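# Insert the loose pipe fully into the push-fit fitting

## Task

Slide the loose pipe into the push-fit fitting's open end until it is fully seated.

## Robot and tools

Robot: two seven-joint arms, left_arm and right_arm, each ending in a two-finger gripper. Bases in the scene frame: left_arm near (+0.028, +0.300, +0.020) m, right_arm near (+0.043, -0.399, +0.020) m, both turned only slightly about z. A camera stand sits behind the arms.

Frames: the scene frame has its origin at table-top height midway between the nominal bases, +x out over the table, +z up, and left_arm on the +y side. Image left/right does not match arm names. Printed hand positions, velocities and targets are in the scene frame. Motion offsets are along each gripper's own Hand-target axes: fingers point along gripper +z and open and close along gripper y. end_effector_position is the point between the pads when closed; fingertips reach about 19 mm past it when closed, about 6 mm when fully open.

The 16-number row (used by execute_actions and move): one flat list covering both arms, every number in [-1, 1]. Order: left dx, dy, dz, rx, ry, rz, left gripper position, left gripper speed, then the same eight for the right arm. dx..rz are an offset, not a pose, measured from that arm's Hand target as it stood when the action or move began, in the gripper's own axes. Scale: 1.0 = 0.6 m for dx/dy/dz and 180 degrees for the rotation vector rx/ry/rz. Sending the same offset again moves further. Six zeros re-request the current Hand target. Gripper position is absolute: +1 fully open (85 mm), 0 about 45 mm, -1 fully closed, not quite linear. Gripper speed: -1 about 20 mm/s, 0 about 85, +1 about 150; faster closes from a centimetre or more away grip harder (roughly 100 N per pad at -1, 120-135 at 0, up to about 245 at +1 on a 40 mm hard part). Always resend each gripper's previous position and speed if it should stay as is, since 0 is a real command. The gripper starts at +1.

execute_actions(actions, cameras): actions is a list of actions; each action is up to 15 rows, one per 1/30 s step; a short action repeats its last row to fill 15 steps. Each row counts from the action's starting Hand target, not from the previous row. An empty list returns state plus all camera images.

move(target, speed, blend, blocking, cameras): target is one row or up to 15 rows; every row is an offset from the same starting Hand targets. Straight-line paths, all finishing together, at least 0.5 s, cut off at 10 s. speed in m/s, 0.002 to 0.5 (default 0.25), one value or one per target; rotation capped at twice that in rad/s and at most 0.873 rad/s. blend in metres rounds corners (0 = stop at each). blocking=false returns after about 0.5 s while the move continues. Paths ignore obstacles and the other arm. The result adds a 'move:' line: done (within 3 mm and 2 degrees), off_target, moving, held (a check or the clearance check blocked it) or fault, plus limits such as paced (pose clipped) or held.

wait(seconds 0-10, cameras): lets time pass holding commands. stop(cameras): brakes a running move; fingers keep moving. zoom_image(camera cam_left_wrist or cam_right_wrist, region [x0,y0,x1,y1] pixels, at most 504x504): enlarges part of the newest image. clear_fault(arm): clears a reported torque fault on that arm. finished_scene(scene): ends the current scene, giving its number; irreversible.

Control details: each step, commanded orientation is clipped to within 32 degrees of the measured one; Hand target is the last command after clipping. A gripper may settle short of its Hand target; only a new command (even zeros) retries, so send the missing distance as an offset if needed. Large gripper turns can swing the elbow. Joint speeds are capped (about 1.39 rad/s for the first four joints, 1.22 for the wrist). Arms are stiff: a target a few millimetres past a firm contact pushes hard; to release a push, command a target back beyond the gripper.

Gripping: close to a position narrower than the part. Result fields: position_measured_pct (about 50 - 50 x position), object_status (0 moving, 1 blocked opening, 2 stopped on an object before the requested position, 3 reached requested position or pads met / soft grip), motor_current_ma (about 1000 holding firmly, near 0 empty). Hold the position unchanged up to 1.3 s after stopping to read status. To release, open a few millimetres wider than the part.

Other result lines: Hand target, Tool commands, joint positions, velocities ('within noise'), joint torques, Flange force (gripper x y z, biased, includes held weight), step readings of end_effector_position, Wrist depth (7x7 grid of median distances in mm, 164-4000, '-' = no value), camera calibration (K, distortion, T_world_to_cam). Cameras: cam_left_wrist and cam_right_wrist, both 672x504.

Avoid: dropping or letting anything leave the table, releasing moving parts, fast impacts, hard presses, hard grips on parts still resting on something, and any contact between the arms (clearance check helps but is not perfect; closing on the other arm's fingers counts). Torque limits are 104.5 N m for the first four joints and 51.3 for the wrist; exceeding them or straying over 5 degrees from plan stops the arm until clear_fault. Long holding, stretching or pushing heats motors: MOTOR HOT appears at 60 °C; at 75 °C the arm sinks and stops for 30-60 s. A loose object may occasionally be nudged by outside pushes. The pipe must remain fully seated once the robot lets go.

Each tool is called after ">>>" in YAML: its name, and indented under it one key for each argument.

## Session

>>> execute_actions:
  actions: []

Scene clock: 0.00 s.
left_arm: end_effector_position=(+0.2329, +0.5353, +0.3337) position_measured_pct=0.0 object_status=3 motor_current_ma=0 end_effector_quat_wxyz=(+0.013, +0.977, +0.184, +0.104) | right_arm: end_effector_position=(+0.2191, -0.2874, +0.3929) position_measured_pct=0.0 object_status=3 motor_current_ma=0 end_effector_quat_wxyz=(-0.251, +0.510, +0.730, +0.380)
Joint positions: left_arm=[-0.742 -0.07 -0.359 1.916 0.166 1.187 3.944] | right_arm=[0.047 -0.18 0.422 2.208 -0.748 1.606 1.001]
Joint velocities: within noise
Joint torques (N m): no reading
Flange force (N): no reading
Wrist depth (mm): cam_left_wrist=[517 521 527 533 539 545 552 / 505 510 516 521 527 535 540 / 493 499 505 511 516 522 527 / 484 488 494 500 503 505 515 / 473 479 484 489 494 500 504 / 464 469 473 478 483 486 494 / 457 462 467 471 476 480 484] | cam_right_wrist=[2921 2883 680 2870 2798 2751 2674 / 2420 987 715 1232 1350 2858 2786 / 830 798 910 1031 1130 1239 2858 / 734 775 819 884 944 1028 1135 / 648 691 730 773 820 884 960 / 585 620 657 694 733 770 828 / 541 573 605 636 666 703 740]
Hand target: left_arm +0.2329, +0.5353, +0.3337; +0.013, +0.977, +0.184, +0.104 | right_arm +0.2191, -0.2874, +0.3929; -0.251, +0.510, +0.730, +0.380
Tool commands: left_gripper/position=+1.0 left_gripper/speed=+1.0 right_gripper/position=+1.0 right_gripper/speed=+1.0
camera_calibration:
cam_left_wrist: T_world_to_cam=[[0.353032, -0.93405, 0.0540305, 0.401397], [-0.916606, -0.356864, -0.180226, 0.516765], [0.187622, 0.0141009, -0.98214, 0.426432], [0, 0, 0, 1]] pos_world=[0.251956, 0.553326, 0.490263]
cam_right_wrist: T_world_to_cam=[[0.94477, 0.183925, 0.271258, -0.256201], [0.327327, -0.570751, -0.753061, 0.117551], [0.0163147, 0.80026, -0.599432, 0.607075], [0, 0, 0, 1]] pos_world=[0.19367, -0.371604, 0.52192]

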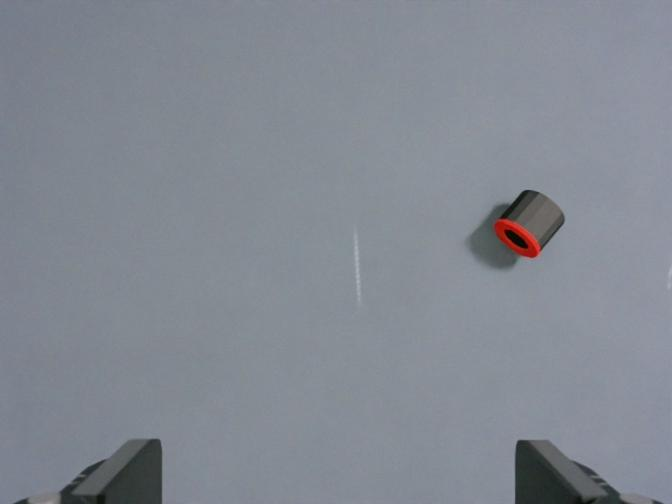

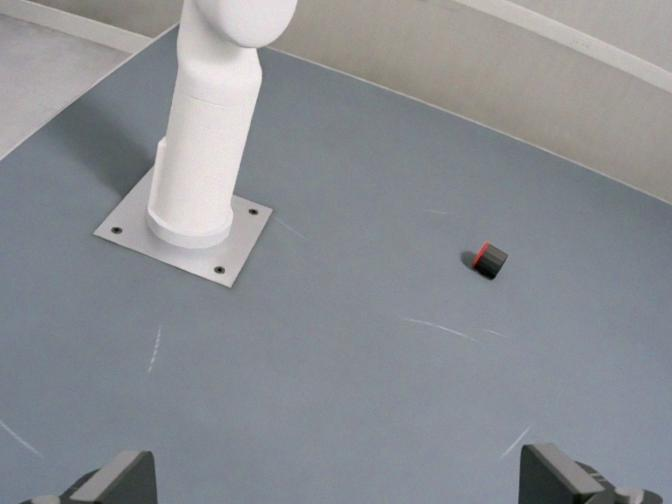

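>>> move:
  target: [0.1563, 0.263, 0.3615, 0.0861, -0.0047, -0.7642, 1, 1, -0.1065, 0.3243, -0.2767, 0.1109, -0.2798, 0, 1, 1]
  speed: 0.45
  cameras: ["all"]

Scene clock: 14.73 s.
left_arm: end_effector_position=(+0.4196, +0.4251, +0.1501) position_measured_pct=0.0 object_status=3 motor_current_ma=0 end_effector_quat_wxyz=(+0.000, +0.178, +0.984, +0.000) | right_arm: end_effector_position=(+0.4202, -0.4202, +0.4997) position_measured_pct=0.0 object_status=3 motor_current_ma=0 end_effector_quat_wxyz=(-0.001, +0.573, +0.820, +0.000)
Joint positions: left_arm=[-0.216 0.469 -0.232 1.882 0.144 0.808 6.987] | right_arm=[-0.154 0.182 0.154 1.093 -0.03 1.869 0.37]
Joint torques (N m): left_arm=[0.59 -14.85 -1.67 -6.94 0.12 0.09 0.07] | right_arm=[-0.06 -12.21 -0.33 -8.5 -0.29 0.24 0.01]
Flange force (N): left_arm=[2.8 -0.4 0.7] | right_arm=[-0.8 0.2 0.7]
Wrist depth (mm): cam_left_wrist=[297 296 296 297 296 296 295 / 297 296 297 296 296 296 296 / 297 297 297 297 296 296 296 / 297 297 297 297 296 296 296 / 297 297 297 296 297 297 296 / 298 297 297 260 296 296 297 / 298 297 297 297 297 297 296] | cam_right_wrist=[642 642 645 642 643 642 644 / 644 646 642 643 642 642 641 / 644 642 643 644 642 643 642 / 644 642 642 643 642 642 640 / 644 643 645 642 639 641 642 / 645 644 643 643 643 644 640 / 642 644 644 642 640 641 643]
Hand target: left_arm +0.4196, +0.4251, +0.1501; +0.000, +0.178, +0.984, +0.000 | right_arm +0.4202, -0.4202, +0.4997; -0.001, +0.573, +0.820, +0.000
Off the commanded pose: left_arm 0.000 m, 0 deg | right_arm 0.000 m, 0 deg.
move: done
camera_calibration:
cam_left_wrist: T_world_to_cam=[[0.355781, 0.934535, -0.00799513, -0.543629], [0.934474, -0.35561, 0.0173401, -0.191359], [0.0133618, -0.0136405, -0.999818, 0.300107], [0, 0, 0, 1]] pos_world=[0.368223, 0.444085, 0.299024]
cam_right_wrist: T_world_to_cam=[[0.948068, 0.317879, -0.0109711, -0.254769], [0.318016, -0.947973, 0.0145962, -0.481866], [-0.00576047, -0.0173271, -0.999833, 0.639918], [0, 0, 0, 1]] pos_world=[0.398466, -0.364723, 0.644049]

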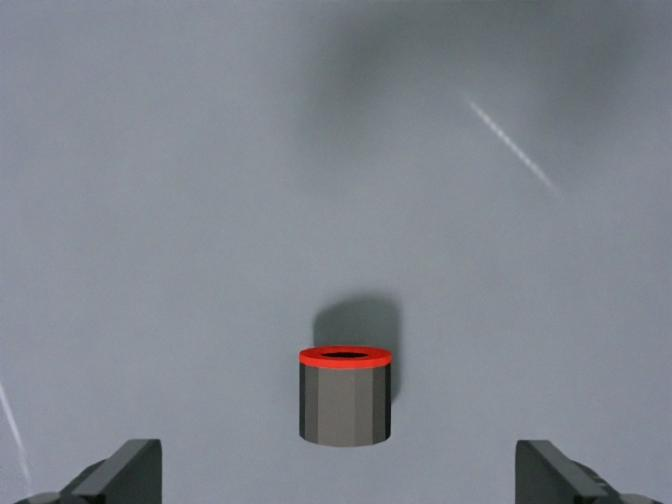

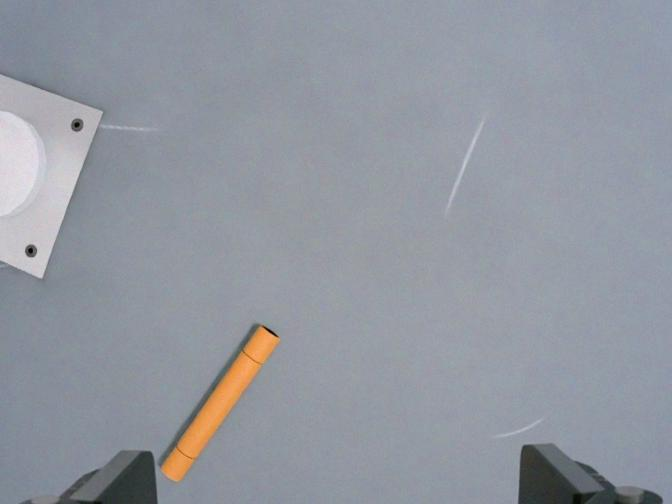

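>>> move:
  target:
    - [-0.0272, 0.0042, 0.2185, 0, 0, 0, 0.2, 1, -0.2348, -0.2698, 0.6328, -0.1037, -0.0349, -0.792, 0.1, 1]
    - [-0.0272, 0.0042, 0.2185, 0, 0, 0, -0.35, -1, -0.2348, -0.2698, 0.6328, -0.1037, -0.0349, -0.792, 0.1, 1]
  speed: 0.45
  cameras: ["all"]

Scene clock: 51.53 s.
left_arm: end_effector_position=(+0.4356, +0.4217, +0.0190) position_measured_pct=56.7 object_status=0 motor_current_ma=1000 end_effector_quat_wxyz=(+0.000, +0.178, +0.984, +0.000) | right_arm: end_effector_position=(+0.3162, -0.6079, +0.1200) position_measured_pct=45.0 object_status=3 motor_current_ma=0 end_effector_quat_wxyz=(+0.104, -0.595, +0.793, +0.078)
Joint positions: left_arm=[-0.257 0.754 -0.155 1.932 0.233 0.474 6.932] | right_arm=[0.655 0.49 0.136 2.04 -0.412 0.794 3.984]
Joint torques (N m): left_arm=[0.73 -12.03 -1.12 -4.45 0.19 -0.88 0.04] | right_arm=[-0.12 -14.39 -0.14 -4.67 -0.61 0.78 -0.02]
Flange force (N): left_arm=[6.5 -2.1 -13.9] | right_arm=[1.0 -0.2 0.5]
Wrist depth (mm): cam_left_wrist=[165 165 165 165 165 165 165 / 166 165 165 165 165 165 165 / 166 166 166 165 165 165 165 / 166 165 165 165 165 165 165 / 166 165 166 165 165 165 165 / 166 166 166 - 165 165 165 / - 166 - - - - -] | cam_right_wrist=[233 233 233 234 234 234 234 / 240 240 241 241 242 240 241 / 247 247 248 248 248 248 248 / 254 255 255 253 255 255 255 / 262 262 262 243 263 263 263 / 271 269 270 251 271 271 272 / 277 276 277 255 277 278 279]
Hand target: left_arm +0.4356, +0.4217, +0.0190; +0.000, +0.178, +0.984, +0.000 | right_arm +0.3162, -0.6079, +0.1200; +0.104, -0.595, +0.793, +0.078
Off the commanded pose: left_arm 0.000 m, 0 deg | right_arm 0.000 m, 0 deg.
move: done
camera_calibration:
cam_left_wrist: T_world_to_cam=[[0.355781, 0.934535, -0.00799513, -0.547322], [0.934474, -0.35561, 0.0173401, -0.205304], [0.0133618, -0.0136405, -0.999818, 0.168771], [0, 0, 0, 1]] pos_world=[0.384323, 0.440785, 0.167924]
cam_right_wrist: T_world_to_cam=[[-0.951166, 0.308659, -0.0035736, 0.493241], [0.295977, 0.915251, 0.273338, 0.487358], [0.087639, 0.258932, -0.961911, 0.390329], [0, 0, 0, 1]] pos_world=[0.290699, -0.699367, 0.244011]

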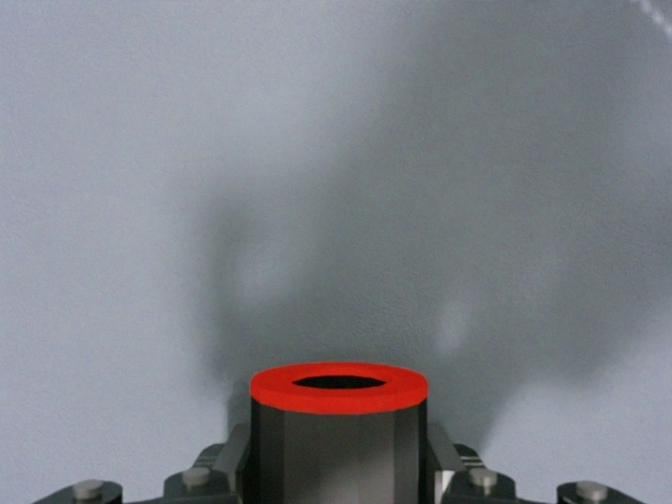

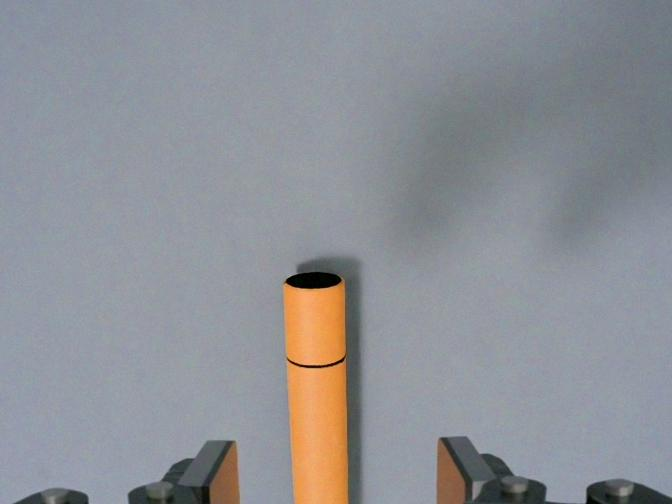

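>>> move:
  target:
    - [0, 0, -0.06, 0, 0, 0, -0.35, -1, 0.0372, -0.0142, 0.16, 0, 0, 0, 0.1, 1]
    - [0, 0, -0.06, 0, 0, 0, -0.35, -1, 0.0372, -0.0142, 0.16, 0, 0, 0, -0.75, -1]
    - [-0.1987, -0.4627, -0.265, 0, 0, -0.614, -0.35, -1, 0.0027, -0.0142, 0.0313, 0, 0, 0, -0.75, -1]
  speed: [0.12, 0.12, 0.35]
  cameras: ["all"]

Scene clock: 86.03 s.
left_arm: end_effector_position=(+0.4503, +0.1199, +0.1779) position_measured_pct=56.7 object_status=2 motor_current_ma=1000 end_effector_quat_wxyz=(+0.000, +0.707, -0.707, +0.000) | right_arm: end_effector_position=(+0.3253, -0.6071, +0.1015) position_measured_pct=76.6 object_status=2 motor_current_ma=1000 end_effector_quat_wxyz=(+0.104, -0.595, +0.793, +0.078)
Joint positions: left_arm=[0.838 0.617 -0.784 1.671 0.487 1.061 9.341] | right_arm=[0.646 0.539 0.126 2.038 -0.44 0.746 3.997]
Joint torques (N m): left_arm=[0.66 -16.34 -4.35 -7.66 0.21 0.06 0.05] | right_arm=[-0.02 -15.21 -0.1 -4.44 -0.64 0.85 -0.01]
Flange force (N): left_arm=[-2.2 1.1 2.0] | right_arm=[0.9 -0.4 1.3]
Wrist depth (mm): cam_left_wrist=[322 323 323 324 324 324 324 / 324 323 324 323 324 324 325 / 324 323 323 324 324 325 324 / 324 324 324 324 325 325 325 / 324 324 325 324 324 325 325 / 324 324 324 - 325 325 325 / 324 325 - - - 326 326] | cam_right_wrist=[216 216 216 217 217 216 216 / 222 223 223 223 223 222 222 / 228 229 229 229 230 229 230 / 235 235 235 236 236 236 236 / 242 242 242 242 243 243 243 / 250 251 249 248 250 250 252 / 256 255 255 - 256 256 258]
Hand target: left_arm +0.4503, +0.1199, +0.1779; +0.000, +0.707, -0.707, +0.000 | right_arm +0.3253, -0.6071, +0.1015; +0.104, -0.595, +0.793, +0.078
Off the commanded pose: left_arm 0.000 m, 0 deg | right_arm 0.000 m, 0 deg.
move: done
camera_calibration:
cam_left_wrist: T_world_to_cam=[[-0.99996, 0.00562247, -0.0069713, 0.452388], [0.00549219, 0.999812, 0.0185691, -0.0735882], [0.0070744, 0.0185301, -0.999803, 0.32227], [0, 0, 0, 1]] pos_world=[0.450494, 0.0650592, 0.326726]
cam_right_wrist: T_world_to_cam=[[-0.951166, 0.308659, -0.0035736, 0.501709], [0.295977, 0.915251, 0.273338, 0.489079], [0.087639, 0.258932, -0.961911, 0.37145], [0, 0, 0, 1]] pos_world=[0.299899, -0.698667, 0.225411]

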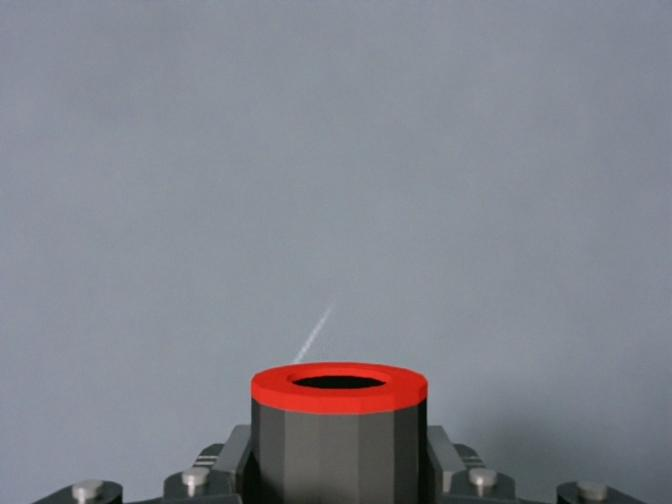

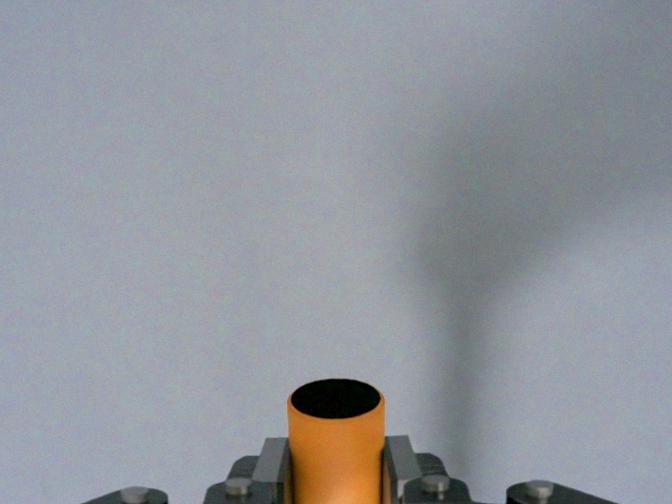

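>>> move:
  target: [0, 0, 0, 0, 0, 0, -0.35, -1, -0.916, 0.0487, 0.0912, -0.0234, 0, -0.0875, -0.75, -1]
  speed: 0.3
  cameras: ["all"]

>>> zoom_image:
  camera: "cam_left_wrist"
  region: [236, 220, 446, 430]

Scene clock: 95.07 s.
left_arm: end_effector_position=(+0.4503, +0.1199, +0.1779) position_measured_pct=56.7 object_status=2 motor_current_ma=1000 end_effector_quat_wxyz=(+0.000, +0.707, -0.707, +0.000) | right_arm: end_effector_position=(+0.4504, -0.0758, +0.1906) position_measured_pct=76.6 object_status=2 motor_current_ma=1000 end_effector_quat_wxyz=(-0.092, +0.701, -0.701, -0.092)
Joint positions: left_arm=[0.838 0.617 -0.784 1.671 0.487 1.061 9.341] | right_arm=[-0.591 0.532 -0.045 1.633 -0.258 0.844 2.702]
Joint torques (N m): left_arm=[0.65 -16.35 -4.38 -7.64 0.17 0.07 0] | right_arm=[-0.17 -18.64 -0.9 -8.12 -0.82 -0.14 0]
Flange force (N): left_arm=[-2.0 1.1 2.0] | right_arm=[0.5 -0.3 1.7]
Wrist depth (mm): cam_left_wrist=[323 323 - 323 324 324 324 / 323 324 - 324 324 324 325 / 323 323 - 324 324 325 324 / 324 324 - 325 325 325 325 / 323 324 325 324 325 325 325 / 324 324 325 - 325 326 326 / 324 325 - - - 326 325] | cam_right_wrist=[299 299 299 301 300 302 300 / 308 308 309 310 310 309 310 / 317 316 317 317 317 317 318 / 327 325 326 326 326 327 328 / 337 337 337 335 337 337 338 / 346 347 344 346 345 348 347 / 355 356 - - - 356 357]
Hand target: left_arm +0.4503, +0.1199, +0.1779; +0.000, +0.707, -0.707, +0.000 | right_arm +0.4504, -0.0758, +0.1906; -0.092, +0.701, -0.701, -0.092
Off the commanded pose: left_arm 0.000 m, 0 deg | right_arm 0.000 m, 0 deg.
move: done
camera_calibration:
cam_left_wrist: T_world_to_cam=[[-0.99996, 0.00562247, -0.0069713, 0.452389], [0.00549219, 0.999812, 0.0185691, -0.0734882], [0.0070744, 0.0185301, -0.999803, 0.322272], [0, 0, 0, 1]] pos_world=[0.450494, 0.0649592, 0.326726]
cam_right_wrist: T_world_to_cam=[[-0.999563, 0.0293582, -0.00356998, 0.457543], [0.0272674, 0.961591, 0.27313, 0.0659495], [0.0114515, 0.272913, -0.96197, 0.344076], [0, 0, 0, 1]] pos_world=[0.451604, -0.170752, 0.314611]

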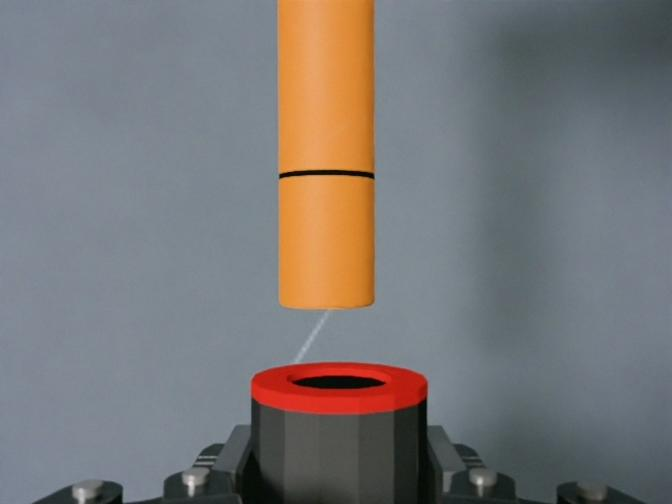

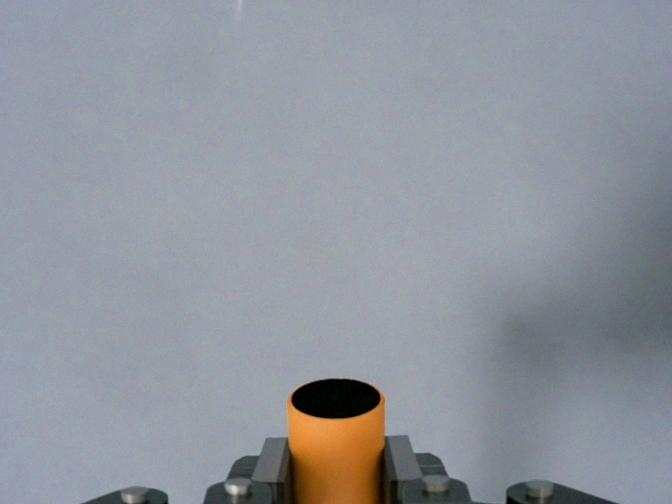

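Scaled by 2.400.

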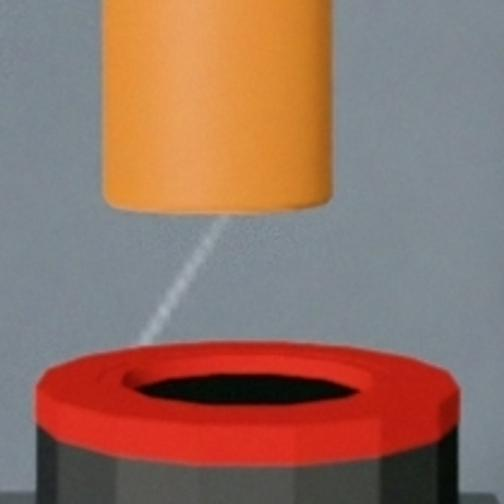

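>>> zoom_image:
  camera: "cam_left_wrist"
  region: [256, 0, 396, 140]

>>> zoom_image:
  camera: "cam_left_wrist"
  region: [256, 180, 396, 320]

Scaled by 3.600.

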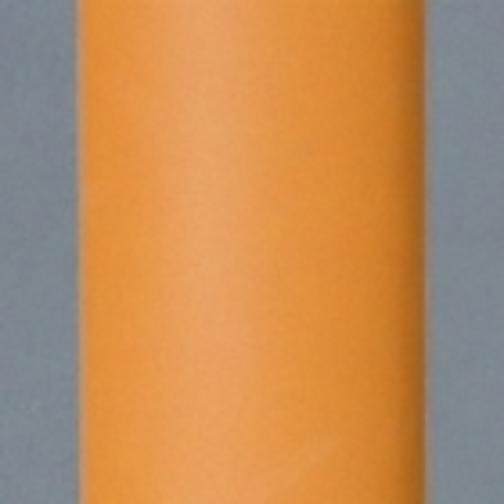

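Scaled by 3.600.

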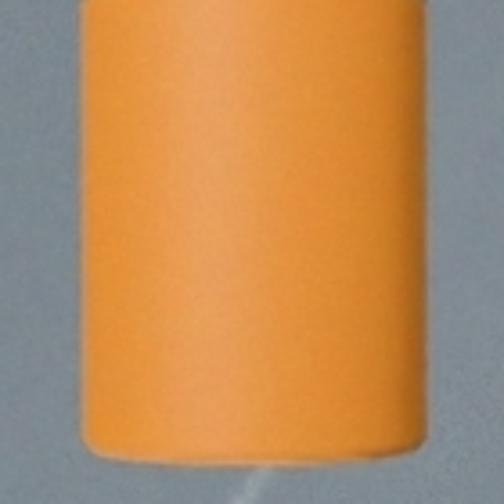

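>>> move:
  target: [0, 0, 0, 0, 0, 0, -0.35, -1, -0.0227, 0.0047, 0.0054, 0, 0, 0, -0.75, -1]
  speed: 0.06
  cameras: ["cam_left_wrist"]

>>> zoom_image:
  camera: "cam_left_wrist"
  region: [236, 290, 446, 430]

Scene clock: 104.60 s.
left_arm: end_effector_position=(+0.4503, +0.1199, +0.1779) position_measured_pct=56.7 object_status=2 motor_current_ma=1000 end_effector_quat_wxyz=(+0.000, +0.707, -0.707, +0.000) | right_arm: end_effector_position=(+0.4475, -0.0618, +0.1910) position_measured_pct=76.6 object_status=2 motor_current_ma=1000 end_effector_quat_wxyz=(-0.092, +0.701, -0.701, -0.092)
Joint positions: left_arm=[0.838 0.617 -0.784 1.671 0.487 1.061 9.341] | right_arm=[-0.621 0.541 -0.042 1.615 -0.253 0.847 2.671]
Joint torques (N m): left_arm=[0.65 -16.43 -4.45 -7.64 0.16 0.08 0.02] | right_arm=[-0.19 -18.84 -0.89 -8.19 -0.83 -0.15 -0.01]
Flange force (N): left_arm=[-2.0 0.8 2.2] | right_arm=[0.5 -0.2 1.7]
Wrist depth (mm): cam_left_wrist=[323 323 323 - 324 324 324 / 323 323 324 - 325 324 325 / 323 324 324 - 324 325 325 / 324 324 324 - 325 324 325 / 324 324 325 - 325 325 326 / 324 325 - - - 326 325 / 324 324 - - - 326 326] | cam_right_wrist=[299 299 300 301 300 301 301 / 308 310 309 310 310 309 309 / 317 318 318 317 318 318 318 / 327 326 326 327 327 327 329 / 337 337 338 336 337 339 338 / 347 348 346 346 345 349 348 / 355 355 - - - 356 356]
Hand target: left_arm +0.4503, +0.1199, +0.1779; +0.000, +0.707, -0.707, +0.000 | right_arm +0.4475, -0.0618, +0.1910; -0.092, +0.701, -0.701, -0.092
Off the commanded pose: left_arm 0.000 m, 0 deg | right_arm 0.000 m, 0 deg.
move: done
camera_calibration:
cam_left_wrist: T_world_to_cam=[[-0.99996, 0.00562247, -0.0069713, 0.452389], [0.00549219, 0.999812, 0.0185691, -0.0734882], [0.0070744, 0.0185301, -0.999803, 0.322272], [0, 0, 0, 1]] pos_world=[0.450494, 0.0649592, 0.326726]
Images, in order (width x height): cam_left_wrist 672x504.

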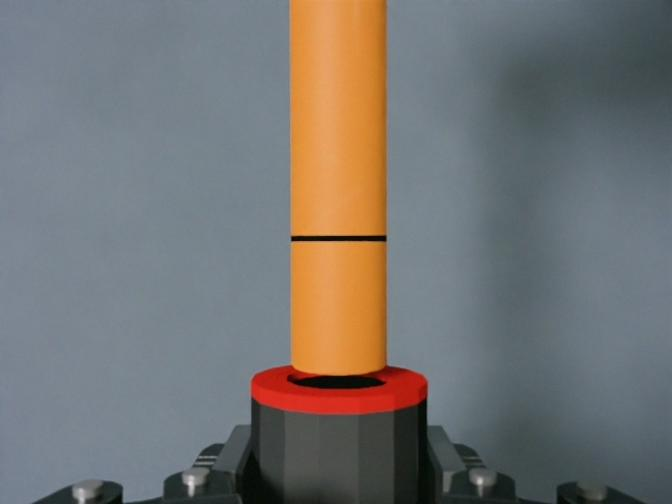

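Scaled by 2.400.

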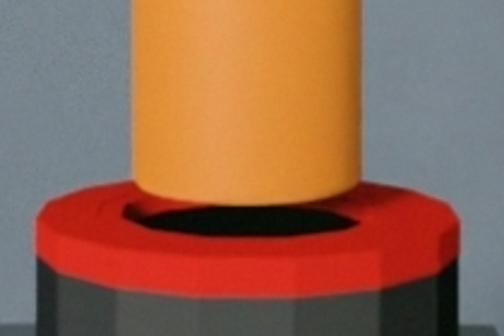

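>>> move:
  target: [0, 0, 0, 0, 0, 0, -0.35, -1, -0.0185, 0.0002, 0.005, 0, 0, 0, -0.75, -1]
  speed: 0.03
  cameras: ["cam_left_wrist"]

>>> zoom_image:
  camera: "cam_left_wrist"
  region: [236, 290, 446, 430]

Scene clock: 107.57 s.
left_arm: end_effector_position=(+0.4503, +0.1200, +0.1779) position_measured_pct=56.7 object_status=2 motor_current_ma=1000 end_effector_quat_wxyz=(+0.000, +0.707, -0.707, -0.001) | right_arm: end_effector_position=(+0.4475, -0.0504, +0.1909) position_measured_pct=76.6 object_status=2 motor_current_ma=1000 end_effector_quat_wxyz=(-0.092, +0.701, -0.701, -0.092)
Joint positions: left_arm=[0.838 0.617 -0.784 1.671 0.487 1.061 9.341] | right_arm=[-0.642 0.553 -0.04 1.592 -0.249 0.853 2.648]
Joint torques (N m): left_arm=[6.59 -17.96 1.17 -10.39 3.98 0.46 0.09] | right_arm=[-5.45 -19.89 -6.25 -12.16 -3.72 -2.4 0.03]
Flange force (N): left_arm=[-16.3 1.1 2.8] | right_arm=[13.0 0.1 -2.6]
Wrist depth (mm): cam_left_wrist=[322 323 322 - 324 323 324 / 323 323 323 - 324 324 325 / 323 323 324 - 324 325 325 / 323 323 324 - 324 325 325 / 324 324 325 - 325 325 325 / 324 324 - - - 326 326 / 324 324 - - - 326 326] | cam_right_wrist=[300 300 299 301 300 301 300 / 308 309 309 309 309 310 310 / 316 317 317 317 317 318 318 / 327 325 326 326 326 327 329 / 336 337 337 335 337 338 338 / 347 346 345 345 345 348 348 / 354 355 - - - 356 356]
Hand target: left_arm +0.4503, +0.1199, +0.1779; +0.000, +0.707, -0.707, +0.000 | right_arm +0.4474, -0.0503, +0.1909; -0.092, +0.701, -0.701, -0.092
Off the commanded pose: left_arm 0.000 m, 0 deg | right_arm 0.000 m, 0 deg.
move: done
camera_calibration:
cam_left_wrist: T_world_to_cam=[[-0.99996, 0.0055247, -0.00707099, 0.452527], [0.00539115, 0.999809, 0.0187697, -0.0736082], [0.00717334, 0.0187308, -0.999799, 0.32221], [0, 0, 0, 1]] pos_world=[0.450594, 0.0650588, 0.326727]
Images, in order (width x height): cam_left_wrist 672x504.

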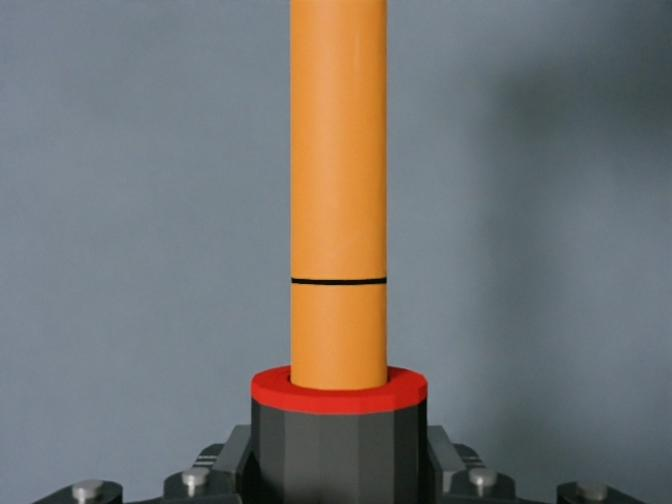

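Scaled by 2.400.

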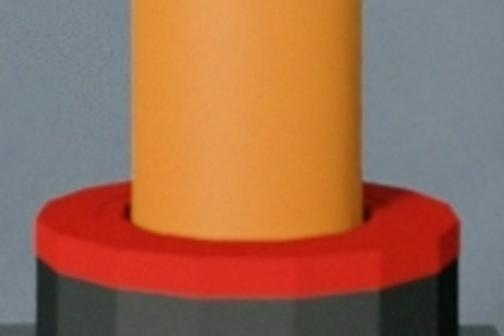

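>>> move:
  target: [0, 0, 0, 0, 0, 0, -0.35, -1, -0.029, 0, 0.0078, 0, 0, 0, -0.75, -1]
  speed: 0.03
  cameras: ["cam_left_wrist"]

Scene clock: 110.30 s.
left_arm: end_effector_position=(+0.4503, +0.1199, +0.1779) position_measured_pct=56.7 object_status=2 motor_current_ma=1000 end_effector_quat_wxyz=(+0.000, +0.707, -0.707, +0.000) | right_arm: end_effector_position=(+0.4474, -0.0323, +0.1909) position_measured_pct=76.6 object_status=2 motor_current_ma=1000 end_effector_quat_wxyz=(-0.092, +0.701, -0.701, -0.092)
Joint positions: left_arm=[0.838 0.617 -0.784 1.671 0.487 1.061 9.341] | right_arm=[-0.674 0.574 -0.036 1.555 -0.242 0.863 2.613]
Joint torques (N m): left_arm=[10.89 -18.99 5.25 -12.02 6.67 0.86 0.01] | right_arm=[-9.1 -21.03 -9.78 -15.49 -5.69 -4.33 -0.09]
Flange force (N): left_arm=[-26.0 0.5 2.9] | right_arm=[22.6 0.8 -5.5]
Wrist depth (mm): cam_left_wrist=[322 322 323 - 324 324 324 / 322 322 322 - 324 324 324 / 323 323 323 - 324 325 325 / 323 323 323 - 324 325 324 / 324 325 324 - 325 325 325 / 324 325 - - - 326 326 / 324 325 - - - 325 326] | cam_right_wrist=[299 299 300 301 300 301 300 / 308 309 309 309 309 309 309 / 316 317 317 317 318 317 318 / 327 326 325 326 326 326 328 / 336 336 336 335 337 338 338 / 346 346 344 344 344 347 347 / 354 354 - - - 355 356]
Hand target: left_arm +0.4503, +0.1199, +0.1779; +0.000, +0.707, -0.707, +0.000 | right_arm +0.4474, -0.0323, +0.1909; -0.092, +0.701, -0.701, -0.092
Off the commanded pose: left_arm 0.000 m, 0 deg | right_arm 0.000 m, 0 deg.
move: done
camera_calibration:
cam_left_wrist: T_world_to_cam=[[-0.99996, 0.00552248, -0.0069721, 0.452395], [0.0053922, 0.999813, 0.0185692, -0.0735432], [0.00707334, 0.0185309, -0.999803, 0.32227], [0, 0, 0, 1]] pos_world=[0.450494, 0.0650591, 0.326726]
Images, in order (width x height): cam_left_wrist 672x504.

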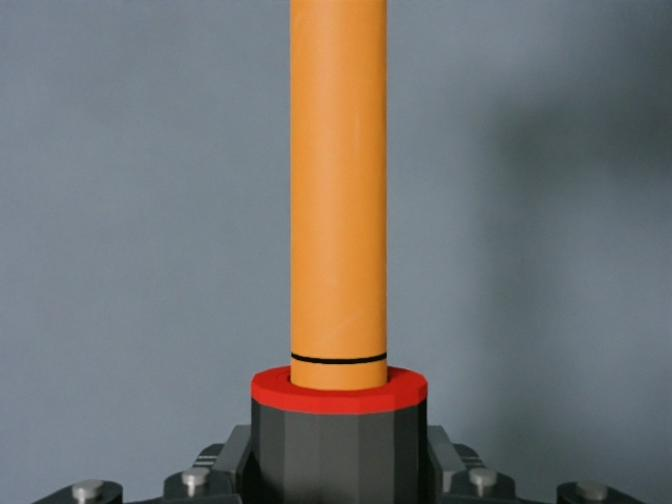

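>>> move:
  target: [0, 0, 0, 0, 0, 0, -0.35, -1, -0.0185, 0, 0.005, 0, 0, 0, -0.75, -1]
  speed: 0.03
  cameras: ["all"]

>>> zoom_image:
  camera: "cam_left_wrist"
  region: [236, 330, 446, 430]

Scene clock: 113.37 s.
left_arm: end_effector_position=(+0.4504, +0.1203, +0.1778) position_measured_pct=56.7 object_status=2 motor_current_ma=1000 end_effector_quat_wxyz=(+0.000, +0.707, -0.707, -0.001) | right_arm: end_effector_position=(+0.4476, -0.0211, +0.1908) position_measured_pct=76.6 object_status=2 motor_current_ma=1000 end_effector_quat_wxyz=(-0.092, +0.701, -0.701, -0.092)
Joint positions: left_arm=[0.838 0.617 -0.785 1.671 0.487 1.061 9.341] | right_arm=[-0.694 0.587 -0.033 1.529 -0.238 0.871 2.591]
Joint torques (N m): left_arm=[27.27 -23.02 20.71 -18.69 17.19 2.23 -0.01] | right_arm=[-23.65 -23.8 -24.05 -27.59 -13.56 -11.3 -0.34]
Flange force (N): left_arm=[-64.2 -0.9 3.6] | right_arm=[59.4 3.1 -16.8]
Wrist depth (mm): cam_left_wrist=[321 322 322 - 323 323 323 / 322 322 322 - 323 323 324 / 322 323 323 - 324 324 324 / 322 323 324 - 324 324 324 / 324 324 324 - 325 325 325 / 324 325 - - - 325 325 / 325 325 - - - 326 326] | cam_right_wrist=[299 299 299 300 299 301 299 / 307 308 308 308 308 309 309 / 316 316 315 317 316 316 317 / 325 325 325 325 325 325 327 / 334 335 335 336 336 336 337 / 344 344 343 345 343 345 346 / 353 353 - - - 354 355]
Hand target: left_arm +0.4503, +0.1199, +0.1779; +0.000, +0.707, -0.707, +0.000 | right_arm +0.4474, -0.0208, +0.1909; -0.092, +0.701, -0.701, -0.092
Off the commanded pose: left_arm 0.000 m, 0 deg | right_arm 0.000 m, 0 deg.
move: done
camera_calibration:
cam_left_wrist: T_world_to_cam=[[-0.999961, 0.00522687, -0.00707188, 0.452546], [0.00509119, 0.999805, 0.01907, -0.0737701], [0.00717018, 0.0190332, -0.999793, 0.322187], [0, 0, 0, 1]] pos_world=[0.450594, 0.065258, 0.326727]
cam_right_wrist: T_world_to_cam=[[-0.999557, 0.0295499, -0.00353042, 0.453142], [0.0274674, 0.961698, 0.272733, 0.013325], [0.0114544, 0.272515, -0.962083, 0.329334], [0, 0, 0, 1]] pos_world=[0.448803, -0.115953, 0.314813]

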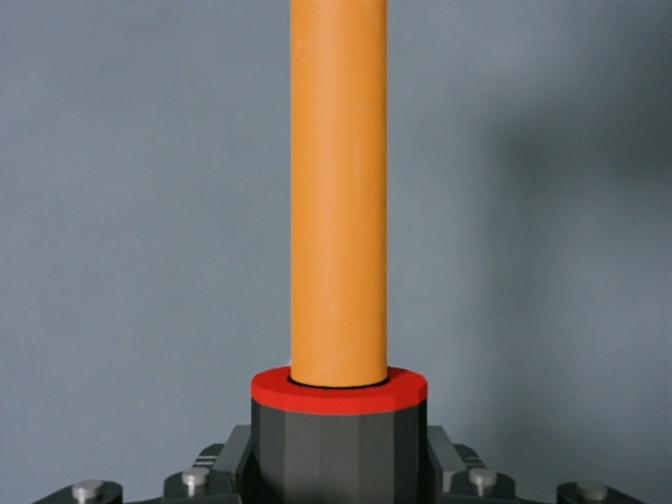

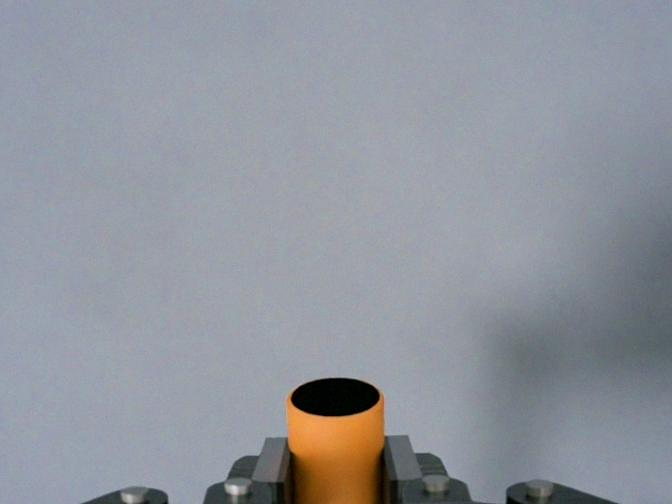

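Scaled by 2.400.

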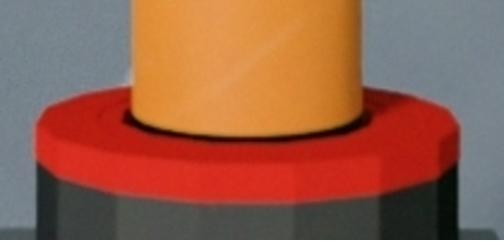

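>>> move:
  target:
    - [0, 0, 0, 0, 0, 0, -0.35, -1, 0.0129, 0, -0.0035, 0, 0, 0, -0.75, -1]
    - [0, 0, 0.2365, 0, -0.0208, 0, -0.35, -1, 0.0783, 0, 0.2406, 0, -0.0208, 0, -0.75, -1]
    - [0, 0, 0.2627, 0, -0.0208, 0, -0.35, -1, 0.0851, 0, 0.2659, 0, -0.0208, 0, -0.75, -1]
  speed: [0.05, 0.12, 0.03]
  cameras: ["cam_left_wrist"]

Scene clock: 123.73 s.
left_arm: end_effector_position=(+0.4501, +0.1199, +0.0203) position_measured_pct=56.7 object_status=2 motor_current_ma=1000 end_effector_quat_wxyz=(-0.023, +0.707, -0.707, -0.023) | right_arm: end_effector_position=(+0.4475, -0.0289, +0.0236) position_measured_pct=76.6 object_status=2 motor_current_ma=1000 end_effector_quat_wxyz=(-0.115, +0.698, -0.698, -0.115)
Joint positions: left_arm=[0.783 0.893 -0.643 1.773 0.667 0.729 9.241] | right_arm=[-0.561 0.854 -0.173 1.716 -0.34 0.403 2.811]
Joint torques (N m): left_arm=[2.54 -14.78 -1.16 -5.82 1.3 -0.36 -0.01] | right_arm=[-1.56 -19.31 -3.29 -6.84 -0.94 -1.16 0]
Flange force (N): left_arm=[-9.0 4.5 -10.4] | right_arm=[3.1 1.0 -5.5]
Wrist depth (mm): cam_left_wrist=[- - - - - - - / - - - - - - - / - - - - - - - / - - - - - - - / - 165 165 - 165 165 165 / 165 166 166 - 166 166 166 / - 167 - - - - -] | cam_right_wrist=[- - - - - - - / - - - - - - - / - - - - - - - / - - - - - - - / - - - - - - - / - 165 - - - 165 167 / - 167 166 - 166 168 -]
Hand target: left_arm +0.4501, +0.1199, +0.0202; -0.023, +0.707, -0.707, -0.024 | right_arm +0.4475, -0.0289, +0.0236; -0.115, +0.698, -0.698, -0.115
Off the commanded pose: left_arm 0.000 m, 0 deg | right_arm 0.000 m, 0 deg.
move: done
camera_calibration:
cam_left_wrist: T_world_to_cam=[[-0.999959, 0.00617208, -0.00668212, 0.451138], [0.00559099, 0.996472, 0.0837384, -0.0716092], [0.00717538, 0.0836976, -0.996465, 0.156855], [0, 0, 0, 1]] pos_world=[0.450394, 0.0554438, 0.165311]
Images, in order (width x height): cam_left_wrist 672x504.

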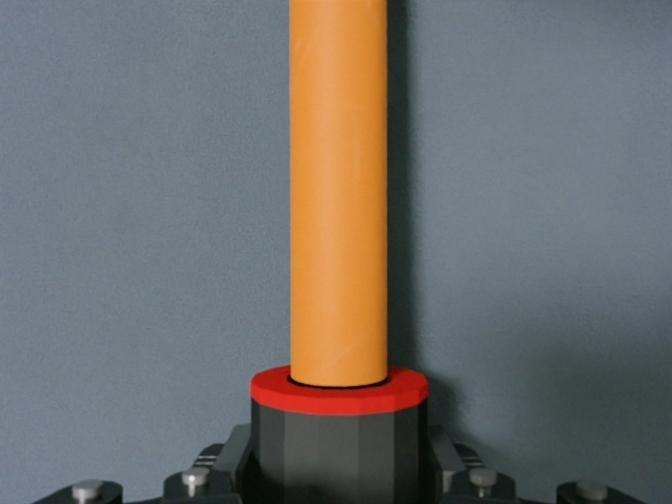

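>>> move:
  target:
    - [0, 0, 0, 0, 0, 0, 0.15, -1, 0, 0, 0, 0, 0, 0, -0.25, -1]
    - [-0.0076, 0, -0.1164, 0, 0, 0, 0.15, -1, -0.0375, 0, -0.1105, 0, 0, 0, -0.25, -1]
  speed: [0.05, 0.12]
  cameras: ["all"]

>>> zoom_image:
  camera: "cam_left_wrist"
  region: [236, 250, 446, 450]

Scene clock: 129.17 s.
left_arm: end_effector_position=(+0.4502, +0.1199, +0.0902) position_measured_pct=42.4 object_status=3 motor_current_ma=0 end_effector_quat_wxyz=(-0.023, +0.707, -0.707, -0.024) | right_arm: end_effector_position=(+0.4475, -0.0289, +0.0936) position_measured_pct=62.3 object_status=3 motor_current_ma=0 end_effector_quat_wxyz=(-0.115, +0.698, -0.698, -0.115)
Joint positions: left_arm=[0.836 0.775 -0.732 1.737 0.563 0.879 9.313] | right_arm=[-0.585 0.718 -0.134 1.691 -0.325 0.56 2.755]
Joint torques (N m): left_arm=[0.66 -17.46 -4.75 -6.12 0.02 0.02 0.08] | right_arm=[-0.1 -19.89 -1.5 -6.49 -0.74 -0.14 -0.01]
Flange force (N): left_arm=[-2.4 1.3 1.5] | right_arm=[-0.1 -0.5 1.0]
Wrist depth (mm): cam_left_wrist=[227 227 227 205 228 227 228 / 229 229 229 205 229 230 230 / 230 231 231 206 231 232 232 / 232 232 233 206 233 233 233 / 235 235 235 205 235 236 235 / 236 237 237 197 237 237 237 / 238 238 238 197 238 239 239] | cam_right_wrist=[201 201 203 202 203 202 202 / 208 209 210 210 210 210 209 / 216 216 217 217 217 217 217 / 224 224 224 224 225 225 225 / 233 232 232 214 233 233 233 / 242 241 242 220 242 244 244 / 250 250 249 227 249 251 252]
Hand target: left_arm +0.4502, +0.1199, +0.0902; -0.023, +0.707, -0.707, -0.024 | right_arm +0.4475, -0.0289, +0.0936; -0.115, +0.698, -0.698, -0.115
Off the commanded pose: left_arm 0.000 m, 0 deg | right_arm 0.000 m, 0 deg.
move: done
camera_calibration:
cam_left_wrist: T_world_to_cam=[[-0.999959, 0.00616544, -0.00658178, 0.451583], [0.00559206, 0.996464, 0.0838372, -0.0774856], [0.0070754, 0.083797, -0.996458, 0.226546], [0, 0, 0, 1]] pos_world=[0.450395, 0.0554436, 0.235212]
cam_right_wrist: T_world_to_cam=[[-0.999566, 0.0294011, -0.0015834, 0.452718], [0.0271681, 0.94171, 0.335326, 0.0411169], [0.0113501, 0.335138, -0.942101, 0.237925], [0, 0, 0, 1]] pos_world=[0.448704, -0.131768, 0.211079]

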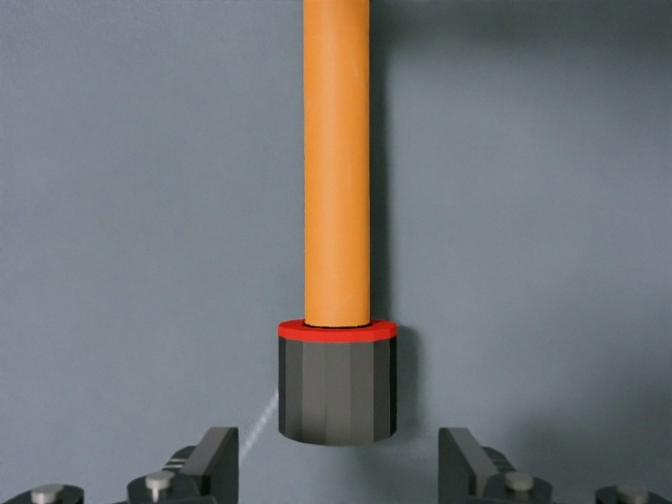

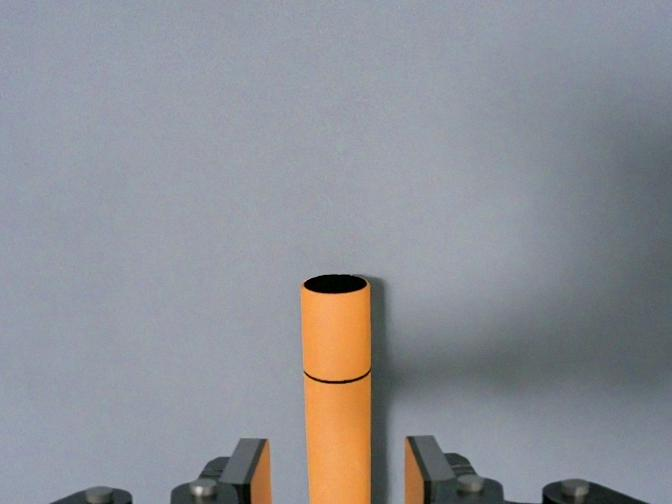

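Scaled by 2.400.

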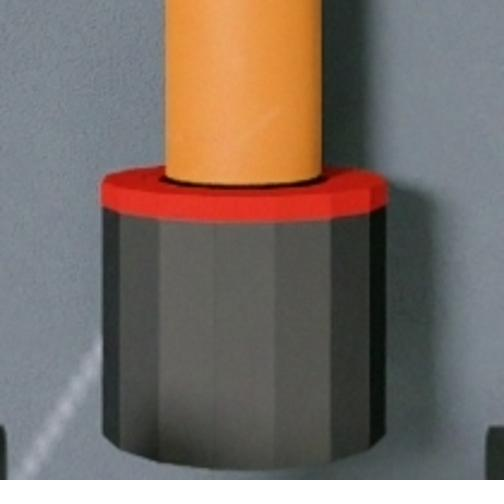

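>>> finished_scene:
  scene: 2

The scene is finished: the task was done.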